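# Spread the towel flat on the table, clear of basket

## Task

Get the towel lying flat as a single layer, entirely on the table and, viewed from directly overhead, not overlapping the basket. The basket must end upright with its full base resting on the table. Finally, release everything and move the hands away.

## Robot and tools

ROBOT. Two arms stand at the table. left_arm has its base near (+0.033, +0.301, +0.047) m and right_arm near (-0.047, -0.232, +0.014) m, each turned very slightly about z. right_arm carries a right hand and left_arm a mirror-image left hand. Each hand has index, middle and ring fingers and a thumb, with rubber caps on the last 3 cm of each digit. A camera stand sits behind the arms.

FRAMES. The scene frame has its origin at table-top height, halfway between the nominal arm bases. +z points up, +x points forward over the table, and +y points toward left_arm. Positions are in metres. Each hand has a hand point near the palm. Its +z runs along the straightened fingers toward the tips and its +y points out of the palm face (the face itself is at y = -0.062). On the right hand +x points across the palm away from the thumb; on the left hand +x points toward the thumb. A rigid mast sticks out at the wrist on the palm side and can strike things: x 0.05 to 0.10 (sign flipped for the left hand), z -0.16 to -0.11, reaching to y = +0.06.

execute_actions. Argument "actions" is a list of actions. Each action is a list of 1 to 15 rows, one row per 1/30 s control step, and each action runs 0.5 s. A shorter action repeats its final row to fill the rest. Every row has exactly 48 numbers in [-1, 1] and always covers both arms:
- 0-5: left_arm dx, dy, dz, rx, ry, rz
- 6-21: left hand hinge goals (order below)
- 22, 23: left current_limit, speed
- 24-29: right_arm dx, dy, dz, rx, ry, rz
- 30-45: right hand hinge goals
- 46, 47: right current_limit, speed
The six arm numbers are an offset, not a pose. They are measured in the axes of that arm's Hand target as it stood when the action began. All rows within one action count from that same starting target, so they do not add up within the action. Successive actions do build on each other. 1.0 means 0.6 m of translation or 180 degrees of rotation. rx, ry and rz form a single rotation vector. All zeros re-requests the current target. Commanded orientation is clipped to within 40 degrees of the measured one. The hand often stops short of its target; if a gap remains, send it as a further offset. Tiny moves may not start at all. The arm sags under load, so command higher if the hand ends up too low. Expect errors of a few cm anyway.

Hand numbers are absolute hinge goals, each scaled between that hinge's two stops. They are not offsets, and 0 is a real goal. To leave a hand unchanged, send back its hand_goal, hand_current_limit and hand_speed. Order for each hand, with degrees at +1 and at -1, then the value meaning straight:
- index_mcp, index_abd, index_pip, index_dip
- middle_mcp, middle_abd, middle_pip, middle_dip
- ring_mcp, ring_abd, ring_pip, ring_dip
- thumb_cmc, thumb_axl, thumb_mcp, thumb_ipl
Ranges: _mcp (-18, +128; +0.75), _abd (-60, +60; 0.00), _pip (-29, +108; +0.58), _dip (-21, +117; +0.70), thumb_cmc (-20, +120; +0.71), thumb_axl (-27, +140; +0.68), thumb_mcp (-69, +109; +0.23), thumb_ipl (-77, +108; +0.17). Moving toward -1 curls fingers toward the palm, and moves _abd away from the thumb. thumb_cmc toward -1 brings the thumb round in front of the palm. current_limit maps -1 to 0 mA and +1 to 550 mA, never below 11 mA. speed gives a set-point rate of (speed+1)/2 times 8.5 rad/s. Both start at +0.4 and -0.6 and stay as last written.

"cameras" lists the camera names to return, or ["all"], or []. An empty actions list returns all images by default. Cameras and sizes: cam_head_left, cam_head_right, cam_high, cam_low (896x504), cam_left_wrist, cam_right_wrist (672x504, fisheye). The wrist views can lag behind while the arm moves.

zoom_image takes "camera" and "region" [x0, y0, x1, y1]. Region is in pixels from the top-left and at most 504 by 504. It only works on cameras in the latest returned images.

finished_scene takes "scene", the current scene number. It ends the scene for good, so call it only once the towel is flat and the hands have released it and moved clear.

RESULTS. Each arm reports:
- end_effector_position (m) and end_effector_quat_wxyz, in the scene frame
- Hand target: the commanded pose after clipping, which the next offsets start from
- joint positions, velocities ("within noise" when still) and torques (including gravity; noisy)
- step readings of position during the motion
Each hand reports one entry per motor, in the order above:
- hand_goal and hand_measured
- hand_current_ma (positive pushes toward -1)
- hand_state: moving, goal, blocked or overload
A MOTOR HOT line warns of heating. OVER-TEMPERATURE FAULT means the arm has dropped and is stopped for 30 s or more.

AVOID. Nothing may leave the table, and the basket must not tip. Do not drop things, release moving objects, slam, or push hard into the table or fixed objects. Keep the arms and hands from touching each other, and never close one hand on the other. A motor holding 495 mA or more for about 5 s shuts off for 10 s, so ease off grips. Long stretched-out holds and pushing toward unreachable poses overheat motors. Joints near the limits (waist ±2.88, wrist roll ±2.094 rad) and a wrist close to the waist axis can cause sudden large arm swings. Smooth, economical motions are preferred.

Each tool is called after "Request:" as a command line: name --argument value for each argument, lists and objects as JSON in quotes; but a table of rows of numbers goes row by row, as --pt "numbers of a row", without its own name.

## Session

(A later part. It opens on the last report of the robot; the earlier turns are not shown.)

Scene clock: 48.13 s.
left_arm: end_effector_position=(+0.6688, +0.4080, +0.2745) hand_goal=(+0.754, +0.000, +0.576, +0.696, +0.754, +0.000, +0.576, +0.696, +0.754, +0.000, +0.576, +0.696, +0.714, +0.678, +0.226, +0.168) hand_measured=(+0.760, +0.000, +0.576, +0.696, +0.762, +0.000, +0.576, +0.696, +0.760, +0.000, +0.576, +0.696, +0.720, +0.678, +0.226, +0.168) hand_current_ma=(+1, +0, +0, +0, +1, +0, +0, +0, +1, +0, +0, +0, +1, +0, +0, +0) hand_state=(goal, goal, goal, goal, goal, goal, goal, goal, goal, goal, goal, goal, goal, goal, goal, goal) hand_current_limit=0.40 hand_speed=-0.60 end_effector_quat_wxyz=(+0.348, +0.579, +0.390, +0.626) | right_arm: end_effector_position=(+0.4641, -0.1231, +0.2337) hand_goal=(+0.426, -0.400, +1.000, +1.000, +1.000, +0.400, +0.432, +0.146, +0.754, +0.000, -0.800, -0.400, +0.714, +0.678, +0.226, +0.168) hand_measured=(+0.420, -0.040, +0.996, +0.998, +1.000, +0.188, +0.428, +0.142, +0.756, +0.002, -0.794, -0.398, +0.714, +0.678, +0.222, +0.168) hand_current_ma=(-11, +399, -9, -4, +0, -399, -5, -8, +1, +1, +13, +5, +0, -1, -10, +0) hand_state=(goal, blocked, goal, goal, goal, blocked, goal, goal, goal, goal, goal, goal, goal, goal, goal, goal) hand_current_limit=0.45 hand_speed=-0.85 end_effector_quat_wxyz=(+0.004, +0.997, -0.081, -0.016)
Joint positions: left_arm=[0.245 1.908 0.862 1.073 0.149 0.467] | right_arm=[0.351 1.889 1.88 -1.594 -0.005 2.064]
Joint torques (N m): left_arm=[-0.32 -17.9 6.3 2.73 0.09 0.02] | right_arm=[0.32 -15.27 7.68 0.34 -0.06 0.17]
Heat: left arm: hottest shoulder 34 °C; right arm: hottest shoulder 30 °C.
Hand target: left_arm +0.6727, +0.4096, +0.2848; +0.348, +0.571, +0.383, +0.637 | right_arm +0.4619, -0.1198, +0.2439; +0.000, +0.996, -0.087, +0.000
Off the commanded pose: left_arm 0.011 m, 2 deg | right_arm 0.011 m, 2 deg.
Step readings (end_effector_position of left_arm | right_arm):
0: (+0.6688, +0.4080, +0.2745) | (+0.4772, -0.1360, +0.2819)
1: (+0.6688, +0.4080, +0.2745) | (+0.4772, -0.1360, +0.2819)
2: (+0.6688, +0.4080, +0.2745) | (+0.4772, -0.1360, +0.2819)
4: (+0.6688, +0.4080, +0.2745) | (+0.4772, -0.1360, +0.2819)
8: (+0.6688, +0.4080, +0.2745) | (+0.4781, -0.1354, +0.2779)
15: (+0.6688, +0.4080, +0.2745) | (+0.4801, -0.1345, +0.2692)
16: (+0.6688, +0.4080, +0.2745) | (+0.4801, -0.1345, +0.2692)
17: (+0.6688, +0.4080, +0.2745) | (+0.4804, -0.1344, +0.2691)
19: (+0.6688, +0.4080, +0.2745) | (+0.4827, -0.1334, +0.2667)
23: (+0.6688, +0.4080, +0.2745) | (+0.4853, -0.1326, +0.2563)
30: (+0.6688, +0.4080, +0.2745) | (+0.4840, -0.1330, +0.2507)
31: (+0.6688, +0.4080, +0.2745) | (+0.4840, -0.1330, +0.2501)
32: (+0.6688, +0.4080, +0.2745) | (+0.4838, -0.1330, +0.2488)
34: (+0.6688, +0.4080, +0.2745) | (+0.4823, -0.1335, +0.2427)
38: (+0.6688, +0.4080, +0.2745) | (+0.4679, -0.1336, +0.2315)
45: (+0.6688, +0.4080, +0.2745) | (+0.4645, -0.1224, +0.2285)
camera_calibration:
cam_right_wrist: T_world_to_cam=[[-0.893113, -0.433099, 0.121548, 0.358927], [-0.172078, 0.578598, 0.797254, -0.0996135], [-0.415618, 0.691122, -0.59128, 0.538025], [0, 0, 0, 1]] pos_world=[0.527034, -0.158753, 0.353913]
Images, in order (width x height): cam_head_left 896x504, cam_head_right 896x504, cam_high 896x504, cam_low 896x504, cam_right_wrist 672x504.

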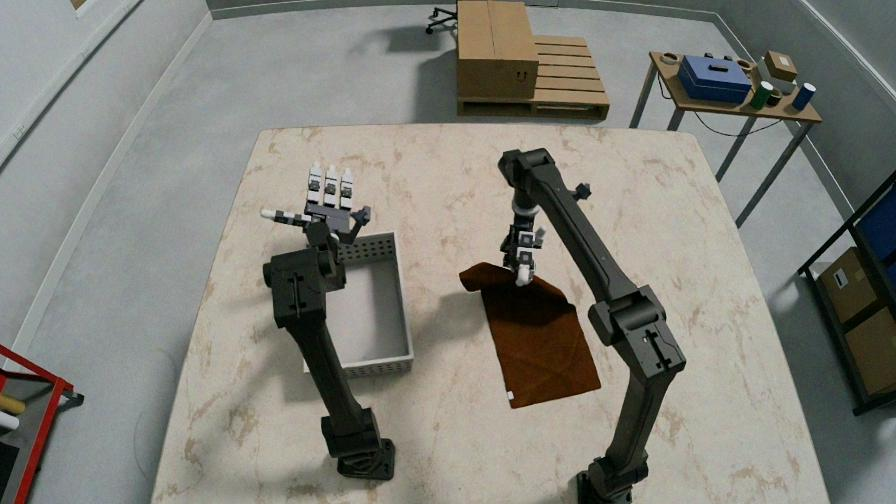

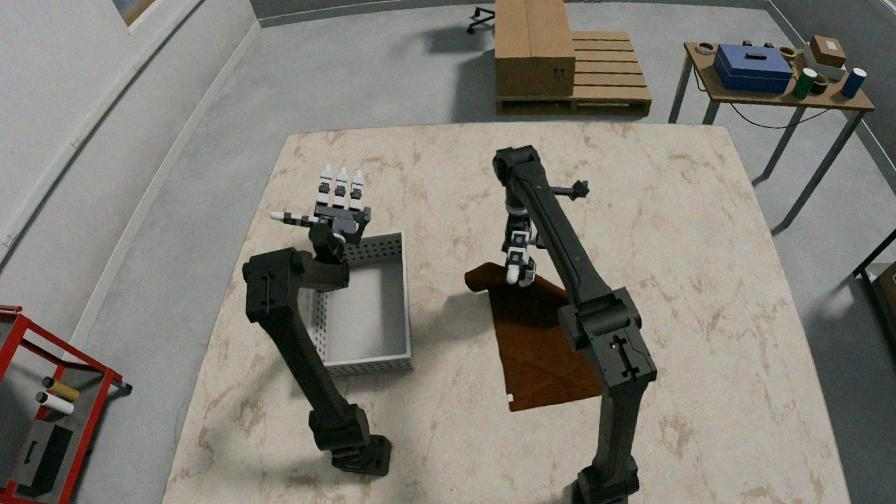

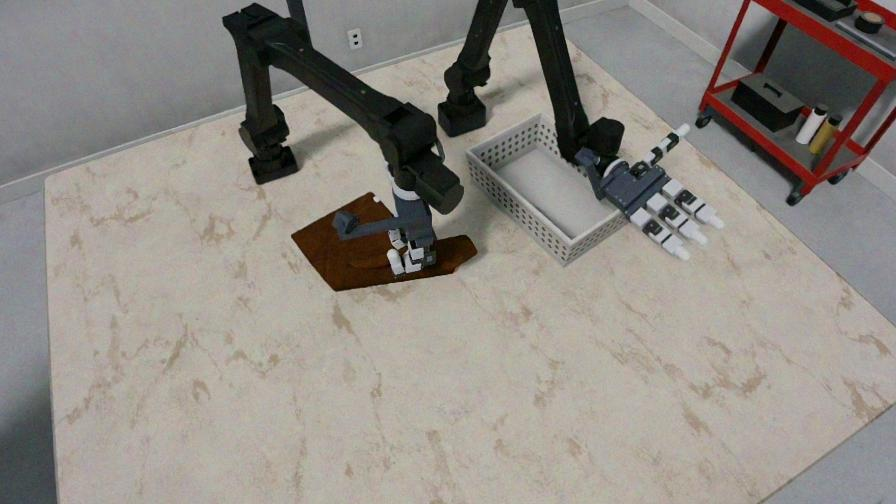

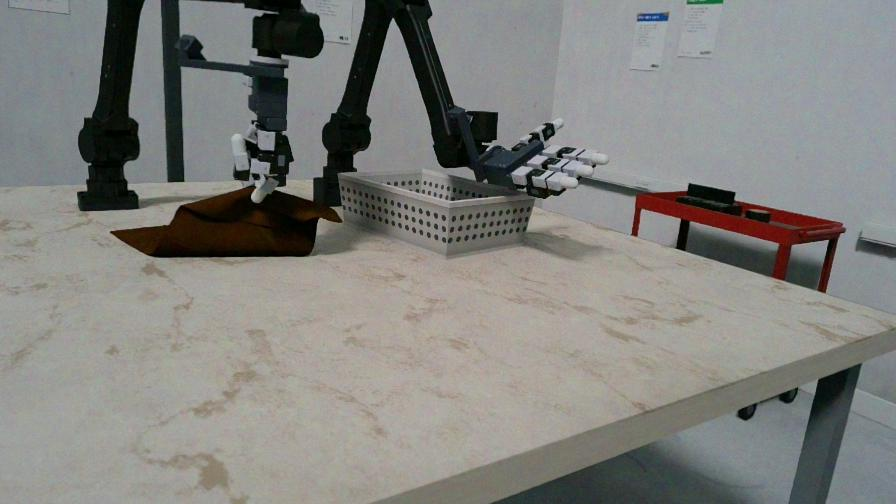

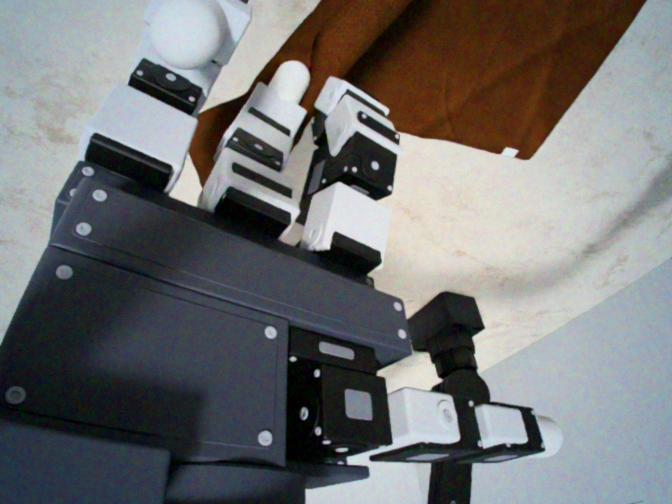

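Request:
execute_actions --actions '[[[0,0,0,0,0,0,0.754,0,0.576,0.696,0.754,0,0.576,0.696,0.754,0,0.576,0.696,0.714,0.678,0.226,0.168,0.4,-0.6,-0.047,-0.0171,0.01,0,0,0,0.425,-0.4,1,1,1,0.4,0.431,0.145,0.754,0,-0.8,-0.4,0.714,0.678,0.226,0.168,0.45,-0.85]],[[0,0,0,0,0,0,0.754,0,0.576,0.696,0.754,0,0.576,0.696,0.754,0,0.576,0.696,0.714,0.678,0.226,0.168,0.4,-0.6,-0.047,-0.0171,0.025,0,0,0,0.425,-0.4,1,1,1,0.4,0.431,0.145,0.754,0,-0.8,-0.4,0.714,0.678,0.226,0.168,0.45,-0.85]]]' --cameras '["cam_low","cam_right_wrist","cam_high","cam_head_left","cam_head_right"]'

Request:
zoom_image --camera "cam_low" --region '[90, 150, 370, 290]'

Request:
zoom_image --camera "cam_high" --region '[290, 180, 500, 310]'

Scene clock: 55.53 s.
left_arm: end_effector_position=(+0.6688, +0.4080, +0.2745) hand_goal=(+0.754, +0.000, +0.576, +0.696, +0.754, +0.000, +0.576, +0.696, +0.754, +0.000, +0.576, +0.696, +0.714, +0.678, +0.226, +0.168) hand_measured=(+0.760, +0.000, +0.576, +0.696, +0.762, +0.000, +0.576, +0.696, +0.760, +0.000, +0.576, +0.696, +0.720, +0.678, +0.226, +0.168) hand_current_ma=(+1, +0, +0, +0, +1, +0, +0, +0, +1, +0, +0, +0, +1, +0, +0, +0) hand_state=(goal, goal, goal, goal, goal, goal, goal, goal, goal, goal, goal, goal, goal, goal, goal, goal) hand_current_limit=0.40 hand_speed=-0.60 end_effector_quat_wxyz=(+0.348, +0.579, +0.390, +0.626) | right_arm: end_effector_position=(+0.4121, -0.0956, +0.2136) hand_goal=(+0.426, -0.400, +1.000, +1.000, +1.000, +0.400, +0.432, +0.146, +0.754, +0.000, -0.800, -0.400, +0.714, +0.678, +0.226, +0.168) hand_measured=(+0.420, -0.042, +0.994, +0.998, +1.000, +0.188, +0.428, +0.142, +0.756, +0.002, -0.794, -0.398, +0.714, +0.678, +0.222, +0.168) hand_current_ma=(-10, +399, -11, -4, +0, -399, -7, -9, +1, +1, +13, +5, +0, -1, -10, +0) hand_state=(goal, blocked, goal, goal, goal, blocked, goal, goal, goal, goal, goal, goal, goal, goal, goal, goal) hand_current_limit=0.45 hand_speed=-0.85 end_effector_quat_wxyz=(-0.005, +0.999, -0.043, -0.025)
Joint positions: left_arm=[0.245 1.908 0.862 1.073 0.149 0.467] | right_arm=[0.431 1.777 1.67 -1.504 -0.031 2.069]
Joint torques (N m): left_arm=[-0.03 -18.02 6.28 2.73 0.08 0.01] | right_arm=[0.38 -13.86 7.5 0.29 -0.13 0.16]
Heat: left arm: hottest shoulder 34 °C; right arm: hottest shoulder 30 °C.
Hand target: left_arm +0.6727, +0.4096, +0.2848; +0.348, +0.571, +0.383, +0.637 | right_arm +0.4099, -0.0898, +0.2229; +0.000, +0.996, -0.087, +0.000
Off the commanded pose: left_arm 0.011 m, 2 deg | right_arm 0.011 m, 6 deg.
joint sent to its limit (right arm) — joint 6 (wrist roll), upper limit. The joint targets are off in position and orientation.
Step readings (end_effector_position of left_arm | right_arm):
0: (+0.6688, +0.4080, +0.2745) | (+0.4641, -0.1231, +0.2337)
1: (+0.6688, +0.4080, +0.2745) | (+0.4637, -0.1232, +0.2332)
2: (+0.6688, +0.4080, +0.2745) | (+0.4637, -0.1229, +0.2310)
4: (+0.6688, +0.4080, +0.2745) | (+0.4585, -0.1230, +0.2285)
8: (+0.6688, +0.4080, +0.2745) | (+0.4421, -0.1204, +0.2266)
15: (+0.6688, +0.4080, +0.2745) | (+0.4366, -0.1050, +0.2289)
16: (+0.6688, +0.4080, +0.2745) | (+0.4364, -0.1042, +0.2284)
17: (+0.6688, +0.4080, +0.2745) | (+0.4364, -0.1034, +0.2268)
19: (+0.6688, +0.4080, +0.2745) | (+0.4316, -0.1042, +0.2220)
23: (+0.6688, +0.4080, +0.2745) | (+0.4153, -0.1050, +0.2156)
30: (+0.6688, +0.4080, +0.2745) | (+0.4116, -0.0927, +0.2130)
camera_calibration:
cam_right_wrist: T_world_to_cam=[[-0.856418, -0.50066, 0.126052, 0.304248], [-0.200517, 0.54754, 0.812399, -0.102931], [-0.475754, 0.670477, -0.569314, 0.503679], [0, 0, 0, 1]] pos_world=[0.479552, -0.129022, 0.332021]
Images, in order (width x height): cam_head_left 896x504, cam_head_right 896x504, cam_high 896x504, cam_low 896x504, cam_right_wrist 672x504.

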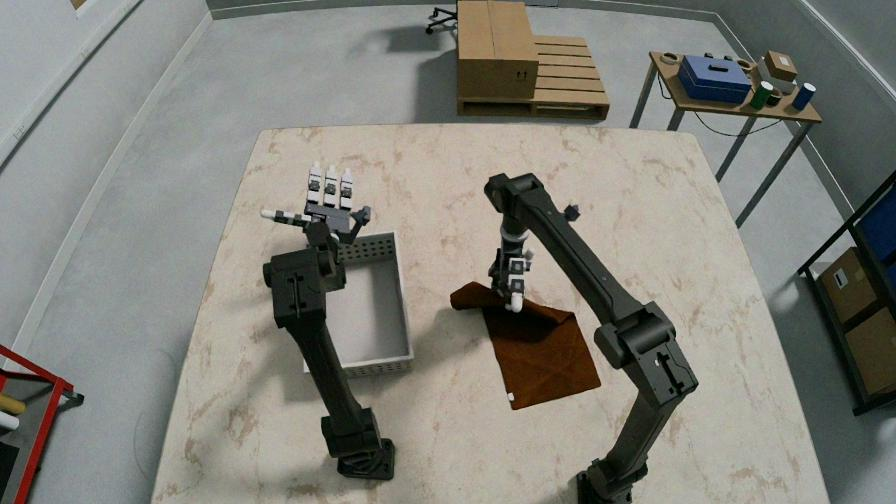

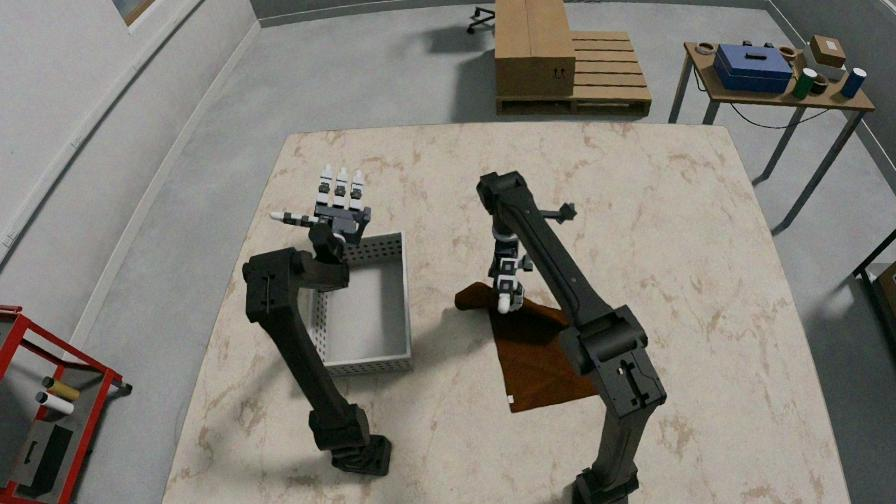

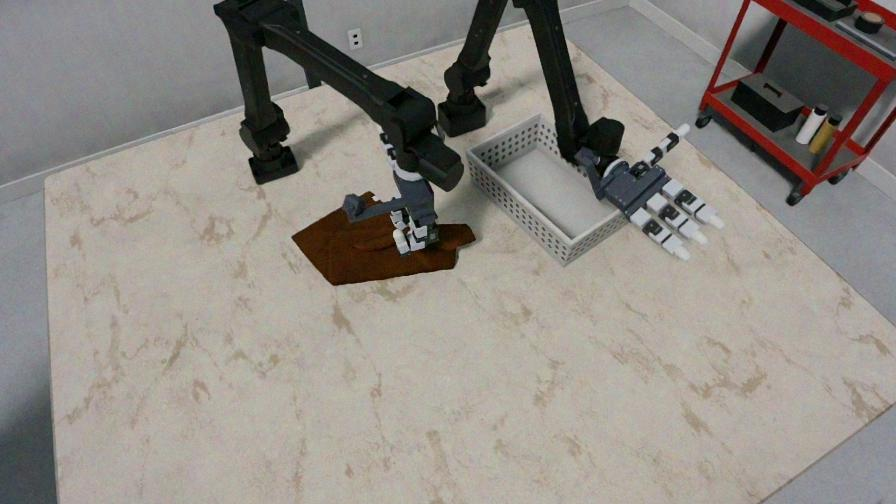

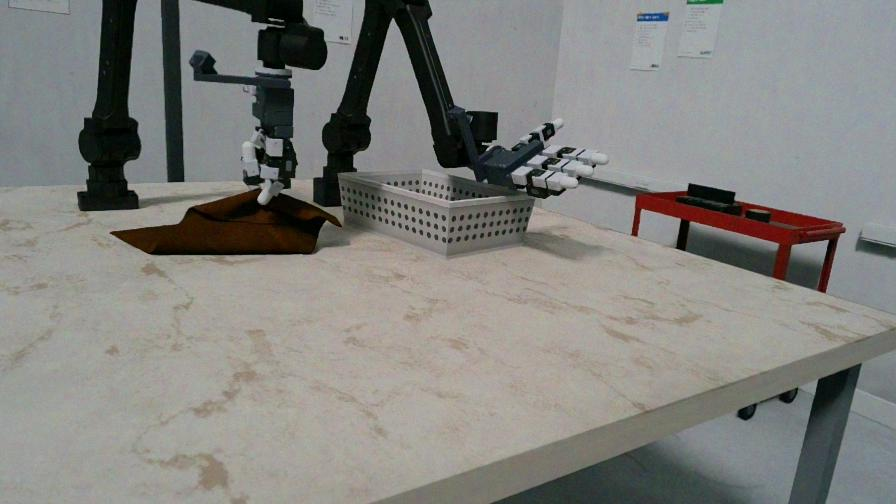

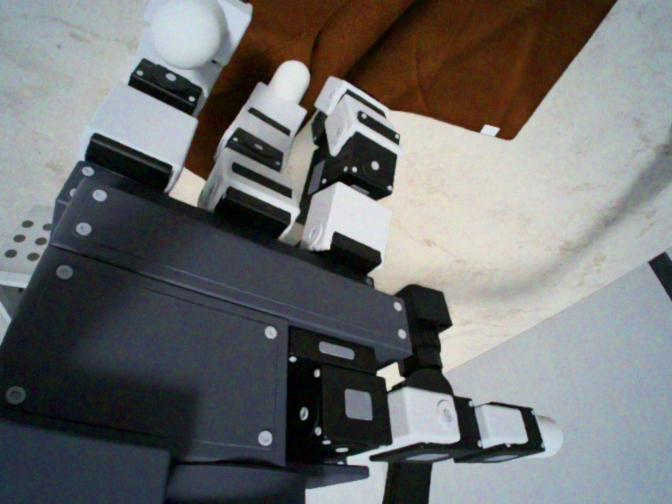

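Scaled by 1.800 from the camera's 896x504 image, which has a finer 1280x720 frame.

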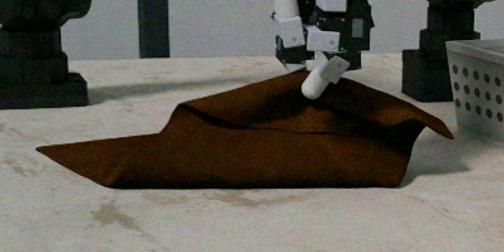

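Scaled by 2.400 from the camera's 896x504 image, which has a finer 1280x720 frame.

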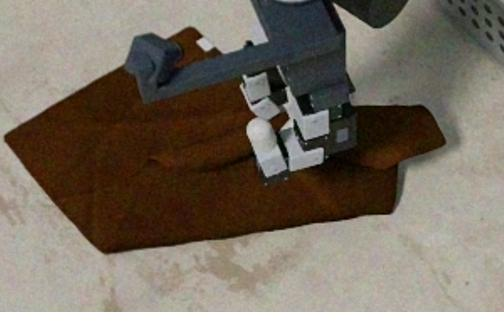

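Request:
zoom_image --camera "cam_right_wrist" --region '[190, 0, 390, 130]'

Request:
zoom_image --camera "cam_low" --region '[170, 185, 350, 260]'

Request:
zoom_image --camera "cam_high" --region '[325, 215, 485, 295]'

Scaled by 2.520 from the camera's 672x504 image, which has a finer 960x720 frame.

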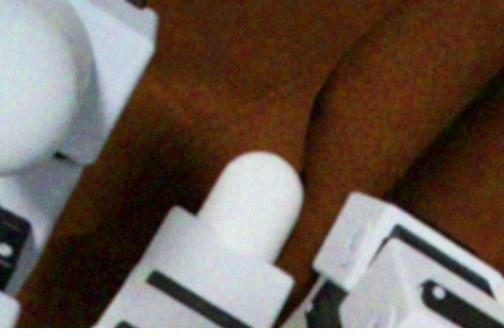

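Scaled by 2.800 from the camera's 896x504 image, which has a finer 1280x720 frame.

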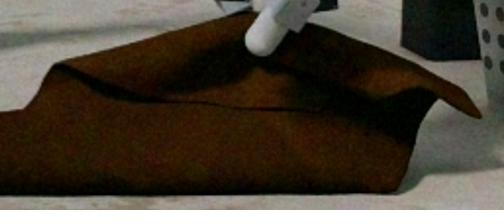

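Scaled by 3.150 from the camera's 896x504 image, which has a finer 1280x720 frame.

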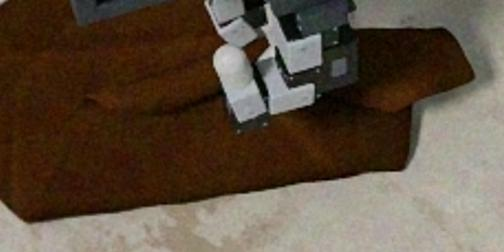

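Request:
execute_actions --actions '[[[0,0,0,0,0,0,0.754,0,0.576,0.696,0.754,0,0.576,0.696,0.754,0,0.576,0.696,0.714,0.678,0.226,0.168,0.4,-0.6,0.082,-0.0144,0,0,0,0,0.425,-0.4,1,1,1,0.4,0.431,0.145,0.754,0,-0.8,-0.4,0.714,0.678,0.226,0.168,0.45,-0.85]],[[0,0,0,0,0,0,0.754,0,0.576,0.696,0.754,0,0.576,0.696,0.754,0,0.576,0.696,0.714,0.678,0.226,0.168,0.4,-0.6,0.082,-0.0144,0.03,0,0,0,0.425,-0.4,1,1,1,0.4,0.431,0.145,0.754,0,-0.8,-0.4,0.714,0.678,0.226,0.168,0.45,-0.85]],[[0,0,0,0,0,0,0.754,0,0.576,0.696,0.754,0,0.576,0.696,0.754,0,0.576,0.696,0.714,0.678,0.226,0.168,0.4,-0.6,0.05,-0.009,0.06,0,0,0,0.425,-0.4,1,1,1,0.4,0.431,0.145,0.754,0,-0.8,-0.4,0.714,0.678,0.226,0.168,0.45,-0.85]],[[0,0,0,0,0,0,0.754,0,0.576,0.696,0.754,0,0.576,0.696,0.754,0,0.576,0.696,0.714,0.678,0.226,0.168,0.4,-0.6,0.03,-0.005,0.06,0,0,0,0.425,-0.4,1,1,1,0.4,0.431,0.145,0.754,0,-0.8,-0.4,0.714,0.678,0.226,0.168,0.45,-0.85]],[[0,0,0,0,0,0,0.754,0,0.576,0.696,0.754,0,0.576,0.696,0.754,0,0.576,0.696,0.714,0.678,0.226,0.168,0.4,-0.6,0,0,0.01,0,0,0,0.425,0.15,1,1,1,-0.25,0.431,0.145,0.754,0,-0.8,-0.4,0.714,0.678,0.226,0.168,0.45,-0.8]]]' --cameras '["cam_low","cam_right_wrist","cam_high","cam_head_left"]'

Request:
zoom_image --camera "cam_low" --region '[90, 150, 370, 290]'

Request:
zoom_image --camera "cam_high" --region '[290, 180, 500, 310]'

Scene clock: 62.37 s.
left_arm: end_effector_position=(+0.6688, +0.4080, +0.2745) hand_goal=(+0.754, +0.000, +0.576, +0.696, +0.754, +0.000, +0.576, +0.696, +0.754, +0.000, +0.576, +0.696, +0.714, +0.678, +0.226, +0.168) hand_measured=(+0.760, +0.000, +0.576, +0.696, +0.762, +0.000, +0.576, +0.696, +0.760, +0.000, +0.576, +0.696, +0.720, +0.678, +0.226, +0.168) hand_current_ma=(+1, +0, +0, +0, +1, +0, +0, +0, +1, +0, +0, +0, +1, +0, +0, +0) hand_state=(goal, goal, goal, goal, goal, goal, goal, goal, goal, goal, goal, goal, goal, goal, goal, goal) hand_current_limit=0.40 hand_speed=-0.60 end_effector_quat_wxyz=(+0.348, +0.579, +0.390, +0.626) | right_arm: end_effector_position=(+0.5411, -0.0927, +0.1414) hand_goal=(+0.426, +0.150, +1.000, +1.000, +1.000, -0.250, +0.432, +0.146, +0.754, +0.000, -0.800, -0.400, +0.714, +0.678, +0.226, +0.168) hand_measured=(+0.430, +0.154, +1.000, +1.000, +0.996, -0.244, +0.428, +0.144, +0.756, +0.002, -0.794, -0.398, +0.714, +0.678, +0.222, +0.168) hand_current_ma=(+9, +5, +0, +0, -7, +8, -5, -4, +1, +1, +13, +5, +0, -1, -10, +0) hand_state=(goal, goal, goal, goal, goal, goal, goal, goal, goal, goal, goal, goal, goal, goal, goal, goal) hand_current_limit=0.45 hand_speed=-0.80 end_effector_quat_wxyz=(+0.000, +0.997, -0.081, -0.010)
Joint positions: left_arm=[0.245 1.908 0.862 1.073 0.149 0.467] | right_arm=[0.356 2.149 2.053 -1.493 -0.008 2.069]
Joint torques (N m): left_arm=[-0.26 -17.73 6.41 2.66 0.09 0.01] | right_arm=[-0.5 -13.16 10.99 0.69 0.12 0.05]
Heat: left arm: hottest shoulder 34 °C; right arm: hottest shoulder 30 °C.
Hand target: left_arm +0.6727, +0.4096, +0.2848; +0.348, +0.571, +0.383, +0.637 | right_arm +0.5585, -0.0898, +0.1269; +0.000, +0.996, -0.087, +0.000
Off the commanded pose: left_arm 0.011 m, 2 deg | right_arm 0.023 m, 1 deg.
Step readings (end_effector_position of left_arm | right_arm):
0: (+0.6688, +0.4080, +0.2745) | (+0.4121, -0.0956, +0.2136)
1: (+0.6688, +0.4080, +0.2745) | (+0.4121, -0.0956, +0.2136)
2: (+0.6688, +0.4080, +0.2745) | (+0.4121, -0.0956, +0.2136)
4: (+0.6688, +0.4080, +0.2745) | (+0.4150, -0.0946, +0.2123)
8: (+0.6688, +0.4080, +0.2745) | (+0.4337, -0.0893, +0.2068)
15: (+0.6688, +0.4080, +0.2745) | (+0.4423, -0.0932, +0.1946)
16: (+0.6688, +0.4080, +0.2745) | (+0.4422, -0.0940, +0.1953)
17: (+0.6688, +0.4080, +0.2745) | (+0.4428, -0.0948, +0.1966)
19: (+0.6688, +0.4080, +0.2745) | (+0.4546, -0.0927, +0.1991)
23: (+0.6688, +0.4080, +0.2745) | (+0.4853, -0.0888, +0.1944)
30: (+0.6688, +0.4080, +0.2745) | (+0.4938, -0.0961, +0.1789)
31: (+0.6688, +0.4080, +0.2745) | (+0.4933, -0.0969, +0.1788)
32: (+0.6688, +0.4080, +0.2745) | (+0.4932, -0.0968, +0.1788)
34: (+0.6688, +0.4080, +0.2745) | (+0.4999, -0.0947, +0.1769)
38: (+0.6688, +0.4080, +0.2745) | (+0.5126, -0.0926, +0.1671)
45: (+0.6688, +0.4080, +0.2745) | (+0.5161, -0.0920, +0.1543)
46: (+0.6688, +0.4080, +0.2745) | (+0.5163, -0.0910, +0.1548)
47: (+0.6688, +0.4080, +0.2745) | (+0.5173, -0.0907, +0.1549)
49: (+0.6688, +0.4080, +0.2745) | (+0.5218, -0.0891, +0.1538)
53: (+0.6688, +0.4080, +0.2745) | (+0.5292, -0.0881, +0.1442)
60: (+0.6688, +0.4080, +0.2745) | (+0.5326, -0.0864, +0.1440)
61: (+0.6688, +0.4080, +0.2745) | (+0.5326, -0.0864, +0.1440)
62: (+0.6688, +0.4080, +0.2745) | (+0.5325, -0.0864, +0.1440)
64: (+0.6688, +0.4080, +0.2745) | (+0.5333, -0.0864, +0.1430)
68: (+0.6688, +0.4080, +0.2745) | (+0.5358, -0.0868, +0.1425)
75: (+0.6688, +0.4080, +0.2745) | (+0.5408, -0.0916, +0.1413)
camera_calibration:
cam_right_wrist: T_world_to_cam=[[-0.894707, -0.433884, 0.106038, 0.454958], [-0.182816, 0.572344, 0.799375, -0.0253947], [-0.407526, 0.695821, -0.591402, 0.490612], [0, 0, 0, 1]] pos_world=[0.602348, -0.129445, 0.262206]
Images, in order (width x height): cam_head_left 896x504, cam_high 896x504, cam_low 896x504, cam_right_wrist 672x504.

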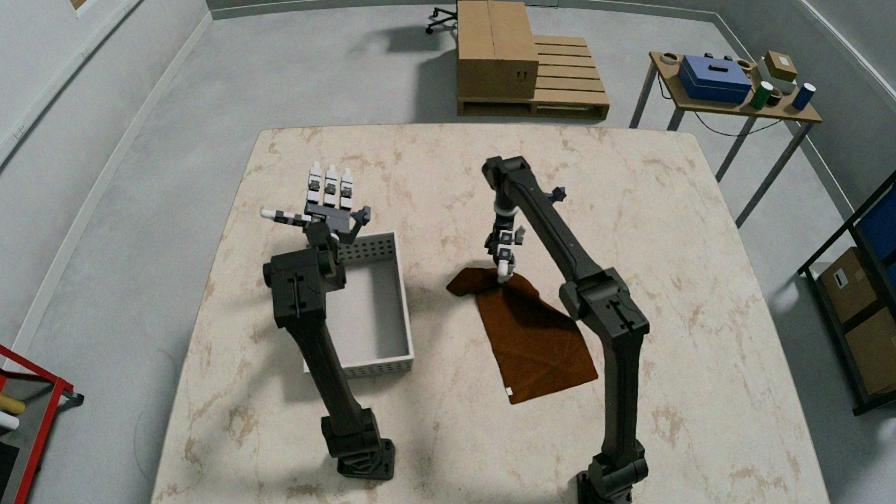

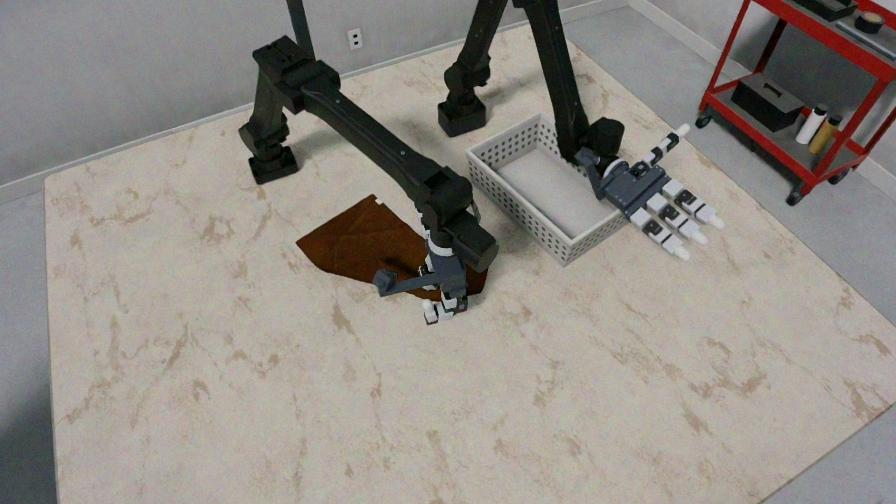

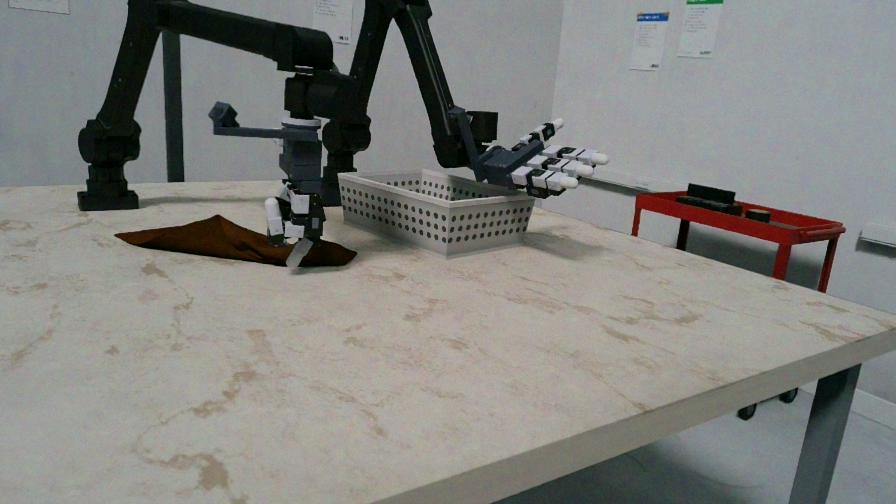

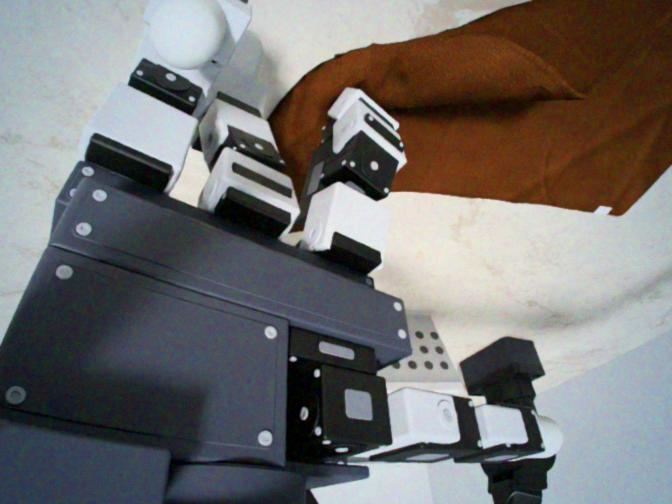

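Scaled by 1.800 from the camera's 896x504 image, which has a finer 1280x720 frame.

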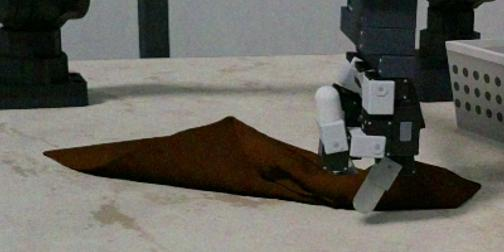

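Scaled by 2.400 from the camera's 896x504 image, which has a finer 1280x720 frame.

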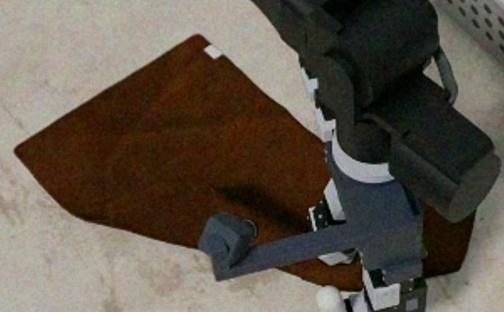

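Request:
execute_actions --actions '[]'

Scene clock: 63.30 s.
left_arm: end_effector_position=(+0.6688, +0.4080, +0.2745) hand_goal=(+0.754, +0.000, +0.576, +0.696, +0.754, +0.000, +0.576, +0.696, +0.754, +0.000, +0.576, +0.696, +0.714, +0.678, +0.226, +0.168) hand_measured=(+0.760, +0.000, +0.576, +0.696, +0.762, +0.000, +0.576, +0.696, +0.760, +0.000, +0.576, +0.696, +0.720, +0.678, +0.226, +0.168) hand_current_ma=(+1, +0, +0, +0, +1, +0, +0, +0, +1, +0, +0, +0, +1, +0, +0, +0) hand_state=(goal, goal, goal, goal, goal, goal, goal, goal, goal, goal, goal, goal, goal, goal, goal, goal) hand_current_limit=0.40 hand_speed=-0.60 end_effector_quat_wxyz=(+0.348, +0.579, +0.390, +0.626) | right_arm: end_effector_position=(+0.5411, -0.0927, +0.1414) hand_goal=(+0.426, +0.150, +1.000, +1.000, +1.000, -0.250, +0.432, +0.146, +0.754, +0.000, -0.800, -0.400, +0.714, +0.678, +0.226, +0.168) hand_measured=(+0.430, +0.154, +1.000, +1.000, +0.996, -0.244, +0.428, +0.144, +0.756, +0.002, -0.794, -0.398, +0.714, +0.678, +0.222, +0.168) hand_current_ma=(+9, +5, +0, +0, -7, +8, -5, -4, +1, +1, +13, +5, +0, -1, -10, +0) hand_state=(goal, goal, goal, goal, goal, goal, goal, goal, goal, goal, goal, goal, goal, goal, goal, goal) hand_current_limit=0.45 hand_speed=-0.80 end_effector_quat_wxyz=(+0.000, +0.997, -0.081, -0.010)
Joint positions: left_arm=[0.245 1.908 0.862 1.073 0.149 0.467] | right_arm=[0.356 2.149 2.053 -1.493 -0.008 2.069]
Joint velocities: within noise
Joint torques (N m): left_arm=[-0.15 -17.61 6.32 2.73 0.08 0.04] | right_arm=[-0.62 -12.75 11 0.66 0.12 0.05]
Heat: left arm: hottest shoulder 34 °C; right arm: hottest shoulder 30 °C.
Hand target: left_arm +0.6727, +0.4096, +0.2848; +0.348, +0.571, +0.383, +0.637 | right_arm +0.5585, -0.0898, +0.1269; +0.000, +0.996, -0.087, +0.000
Off the commanded pose: left_arm 0.011 m, 2 deg | right_arm 0.023 m, 1 deg.
camera_calibration:
cam_left_wrist: T_world_to_cam=[[0.0328247, -0.362108, -0.931558, 0.350406], [-0.813369, 0.531974, -0.235445, 0.33546], [0.580822, 0.765429, -0.277065, -0.503246], [0, 0, 0, 1]] pos_world=[0.553647, 0.333627, 0.265974]
cam_right_wrist: T_world_to_cam=[[-0.894707, -0.433884, 0.106038, 0.454958], [-0.182816, 0.572344, 0.799375, -0.0253947], [-0.407526, 0.695821, -0.591402, 0.490612], [0, 0, 0, 1]] pos_world=[0.602348, -0.129445, 0.262206]

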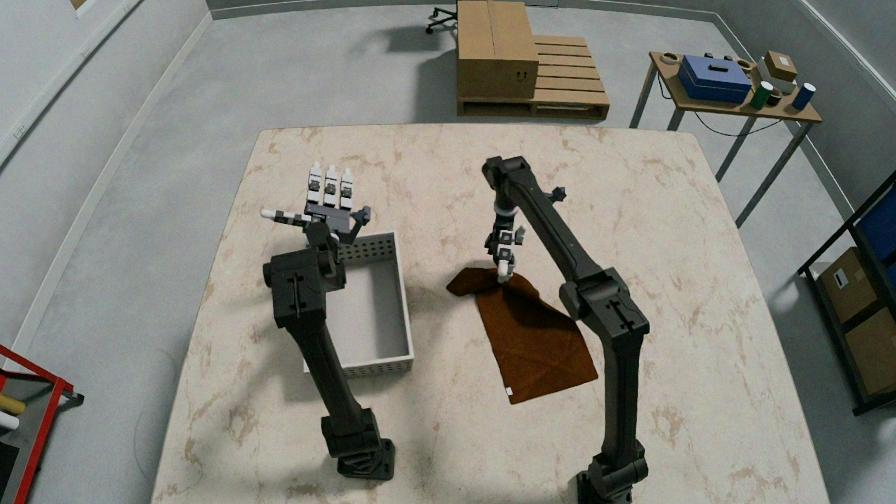

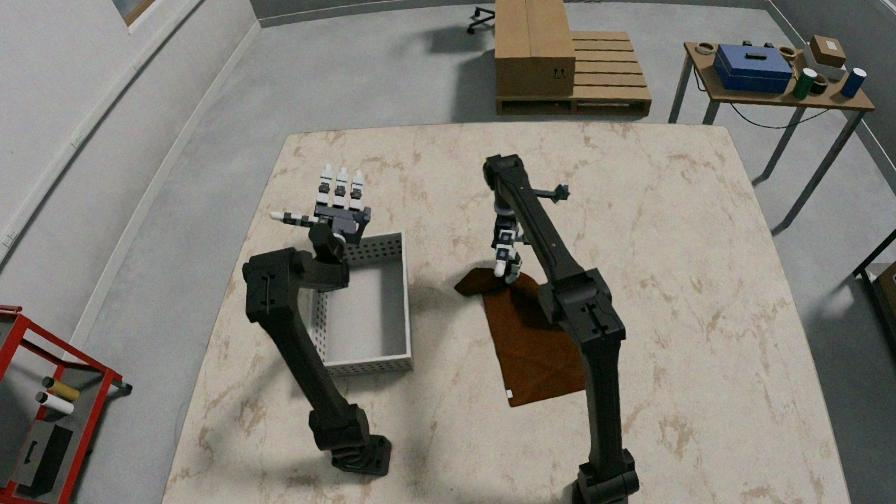

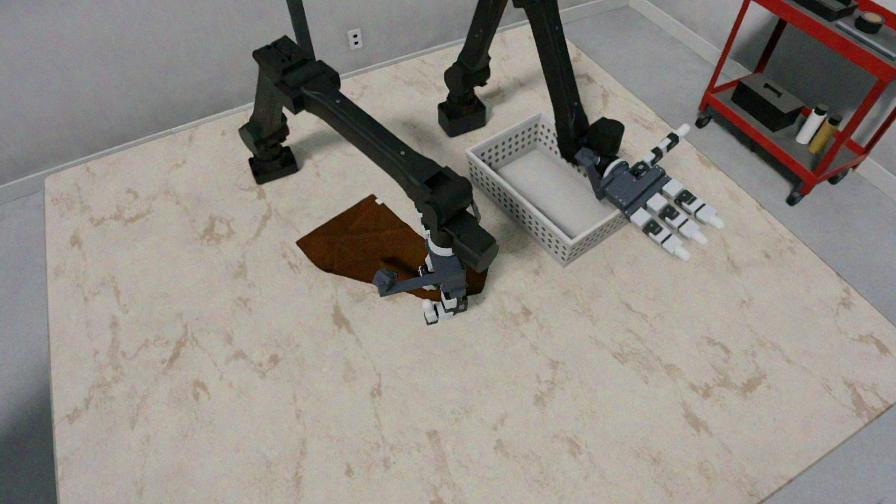

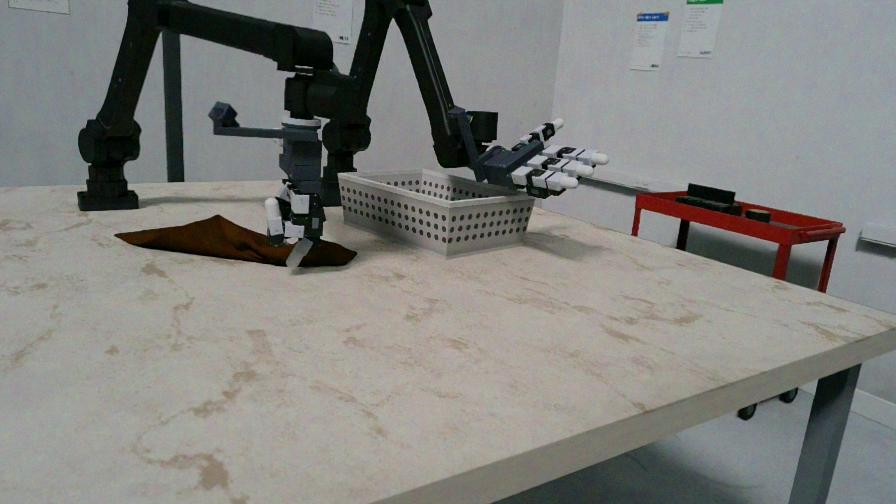

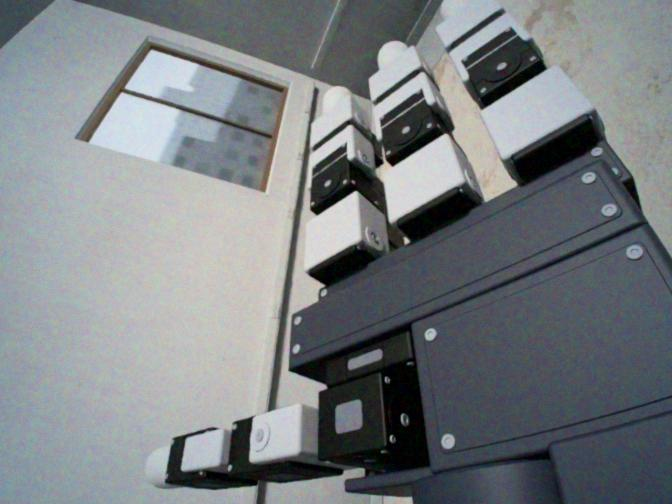

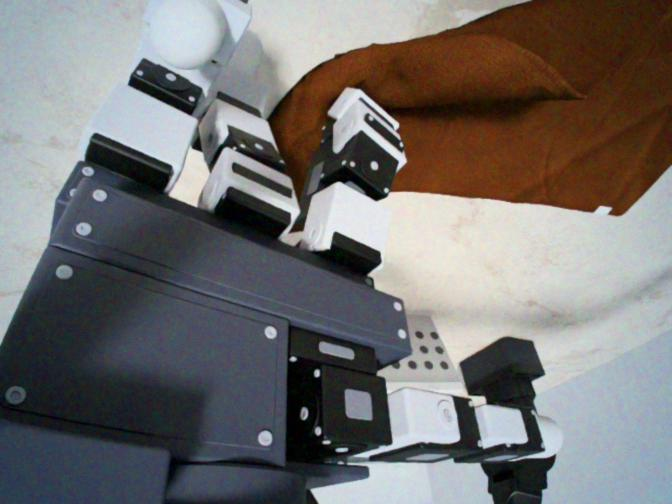

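Request:
zoom_image --camera "cam_head_left" --region '[420, 230, 640, 430]'

Request:
zoom_image --camera "cam_low" --region '[90, 180, 380, 290]'

Request:
zoom_image --camera "cam_right_wrist" --region '[200, 0, 672, 280]'

Scaled by 2.291 from the camera's 896x504 image, which has a finer 1280x720 frame.

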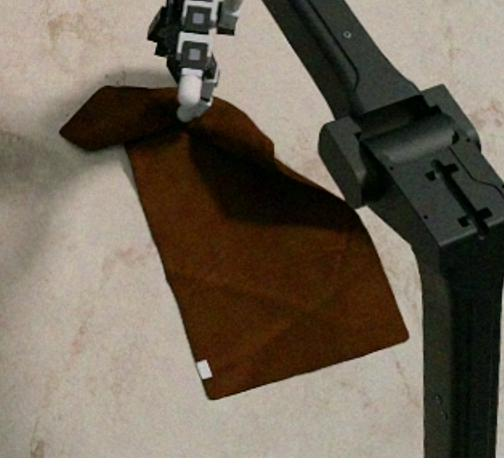

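Scaled by 1.738 from the camera's 896x504 image, which has a finer 1280x720 frame.

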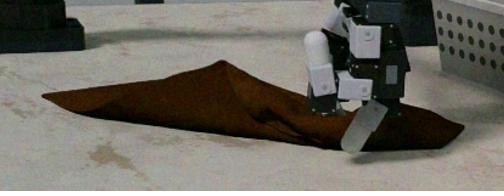

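Scaled by 1.068 from the camera's 672x504 image, which has a finer 960x720 frame.

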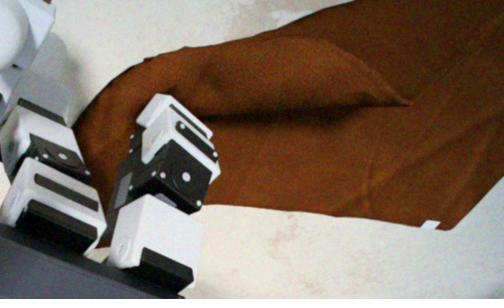

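Request:
execute_actions --actions '[[[0,0,0,0,0,0, 0.754,0,0.576,0.696, 0.754,0,0.576,0.696, 0.754,0,0.576,0.696, 0.714,0.678,0.226,0.168, 0.4,-0.6, 0,0,-0.12,0,0,0, 0.426,0.15,1,1, 1,-0.25,0.432,0.146, 0.754,0,-0.8,-0.4, 0.714,0.678,0.226,0.168, 0.45,-0.8]],[[0,0,0,0,0,0, 0.754,0,0.576,0.696, 0.754,0,0.576,0.696, 0.754,0,0.576,0.696, 0.714,0.678,0.226,0.168, 0.4,-0.6, 0,0.12,-0.03,0,0,0, 0.426,0.15,1,1, 1,-0.25,0.432,0.146, 0.754,0,-0.8,-0.4, 0.714,0.678,0.226,0.168, 0.45,-0.8]],[[0,0,0,0,0,0, 0.754,0,0.576,0.696, 0.754,0,0.576,0.696, 0.754,0,0.576,0.696, 0.714,0.678,0.226,0.168, 0.4,-0.6, 0,0.16,0,0,0,0, 0.426,0.15,1,1, 1,-0.25,0.432,0.146, 0.754,0,-0.8,-0.4, 0.714,0.678,0.226,0.168, 0.45,-0.8]]]' --cameras '["cam_head_left","cam_high","cam_low","cam_right_wrist"]'

Scene clock: 67.13 s.
left_arm: end_effector_position=(+0.6688, +0.4080, +0.2745) hand_goal=(+0.754, +0.000, +0.576, +0.696, +0.754, +0.000, +0.576, +0.696, +0.754, +0.000, +0.576, +0.696, +0.714, +0.678, +0.226, +0.168) hand_measured=(+0.760, +0.000, +0.576, +0.696, +0.762, +0.000, +0.576, +0.696, +0.760, +0.000, +0.576, +0.696, +0.720, +0.678, +0.226, +0.168) hand_current_ma=(+1, +0, +0, +0, +1, +0, +0, +0, +1, +0, +0, +0, +1, +0, +0, +0) hand_state=(goal, goal, goal, goal, goal, goal, goal, goal, goal, goal, goal, goal, goal, goal, goal, goal) hand_current_limit=0.40 hand_speed=-0.60 end_effector_quat_wxyz=(+0.348, +0.579, +0.390, +0.626) | right_arm: end_effector_position=(+0.5271, -0.2564, +0.2071) hand_goal=(+0.426, +0.150, +1.000, +1.000, +1.000, -0.250, +0.432, +0.146, +0.754, +0.000, -0.800, -0.400, +0.714, +0.678, +0.226, +0.168) hand_measured=(+0.428, +0.150, +1.000, +1.000, +0.998, -0.248, +0.430, +0.144, +0.756, +0.002, -0.794, -0.398, +0.714, +0.678, +0.222, +0.168) hand_current_ma=(+4, +1, +0, +0, -4, +4, -3, -4, +3, +1, +13, +5, +0, -1, -10, +0) hand_state=(goal, goal, goal, goal, goal, goal, goal, goal, goal, goal, goal, goal, goal, goal, goal, goal) hand_current_limit=0.45 hand_speed=-0.80 end_effector_quat_wxyz=(+0.001, +0.995, -0.097, -0.017)
Joint positions: left_arm=[0.245 1.908 0.862 1.073 0.149 0.467] | right_arm=[0.107 2.001 1.983 -1.586 -0.005 1.853]
Joint torques (N m): left_arm=[-0.26 -17.9 6.28 2.66 0.09 0.03] | right_arm=[0.56 -16.44 7.42 0.42 0.01 -0.13]
Heat: left arm: hottest shoulder 34 °C; right arm: hottest shoulder 30 °C.
Hand target: left_arm +0.6727, +0.4096, +0.2848; +0.348, +0.571, +0.383, +0.637 | right_arm +0.5294, -0.2554, +0.2168; +0.000, +0.996, -0.087, +0.000
Off the commanded pose: left_arm 0.011 m, 2 deg | right_arm 0.010 m, 2 deg.
Step readings (end_effector_position of left_arm | right_arm):
0: (+0.6688, +0.4080, +0.2745) | (+0.5411, -0.0927, +0.1414)
1: (+0.6688, +0.4080, +0.2745) | (+0.5411, -0.0927, +0.1420)
2: (+0.6688, +0.4080, +0.2745) | (+0.5414, -0.0926, +0.1440)
4: (+0.6688, +0.4080, +0.2745) | (+0.5407, -0.0928, +0.1508)
8: (+0.6688, +0.4080, +0.2745) | (+0.5405, -0.0928, +0.1687)
15: (+0.6688, +0.4080, +0.2745) | (+0.5436, -0.0918, +0.1879)
16: (+0.6688, +0.4080, +0.2745) | (+0.5436, -0.0918, +0.1885)
17: (+0.6688, +0.4080, +0.2745) | (+0.5436, -0.0918, +0.1885)
19: (+0.6688, +0.4080, +0.2745) | (+0.5445, -0.0968, +0.1878)
23: (+0.6688, +0.4080, +0.2745) | (+0.5406, -0.1248, +0.1911)
30: (+0.6688, +0.4080, +0.2745) | (+0.5462, -0.1733, +0.2068)
31: (+0.6688, +0.4080, +0.2745) | (+0.5465, -0.1761, +0.2079)
32: (+0.6688, +0.4080, +0.2745) | (+0.5466, -0.1777, +0.2068)
34: (+0.6688, +0.4080, +0.2745) | (+0.5386, -0.1840, +0.2036)
38: (+0.6688, +0.4080, +0.2745) | (+0.5220, -0.2154, +0.2015)
45: (+0.6688, +0.4080, +0.2745) | (+0.5253, -0.2680, +0.2067)
camera_calibration:
cam_right_wrist: T_world_to_cam=[[-0.90643, -0.404838, 0.120373, 0.375169], [-0.151874, 0.578365, 0.801516, -0.00207671], [-0.394104, 0.708237, -0.585732, 0.632516], [0, 0, 0, 1]] pos_world=[0.589026, -0.294887, 0.326989]
Images, in order (width x height): cam_head_left 896x504, cam_high 896x504, cam_low 896x504, cam_right_wrist 672x504.

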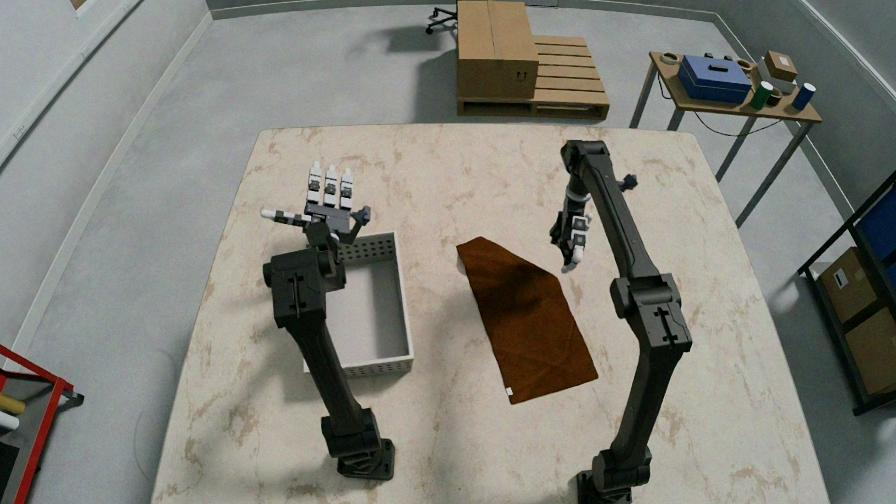

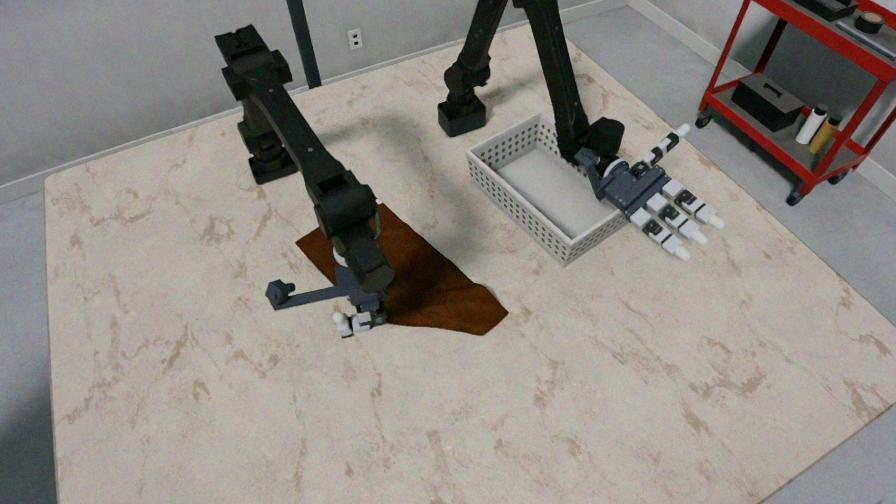

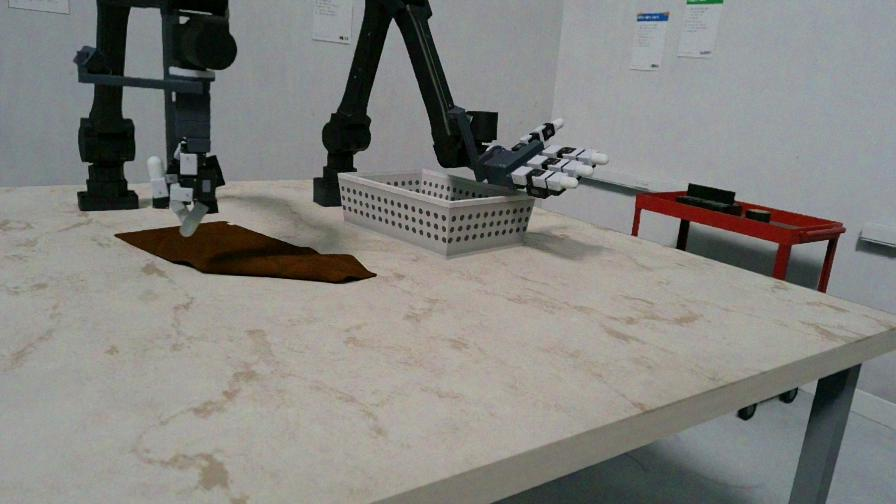

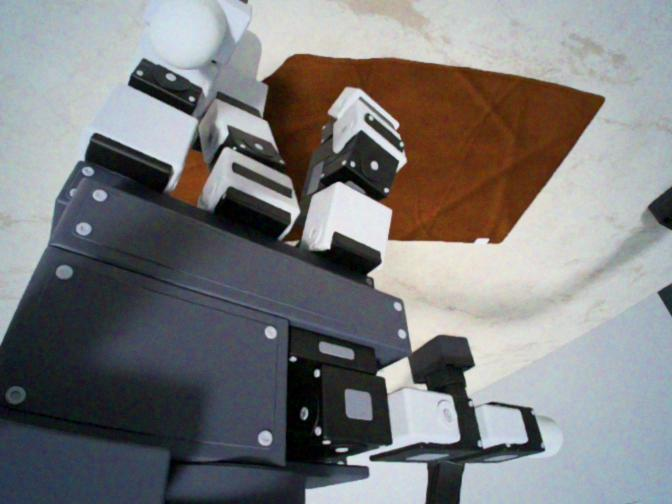

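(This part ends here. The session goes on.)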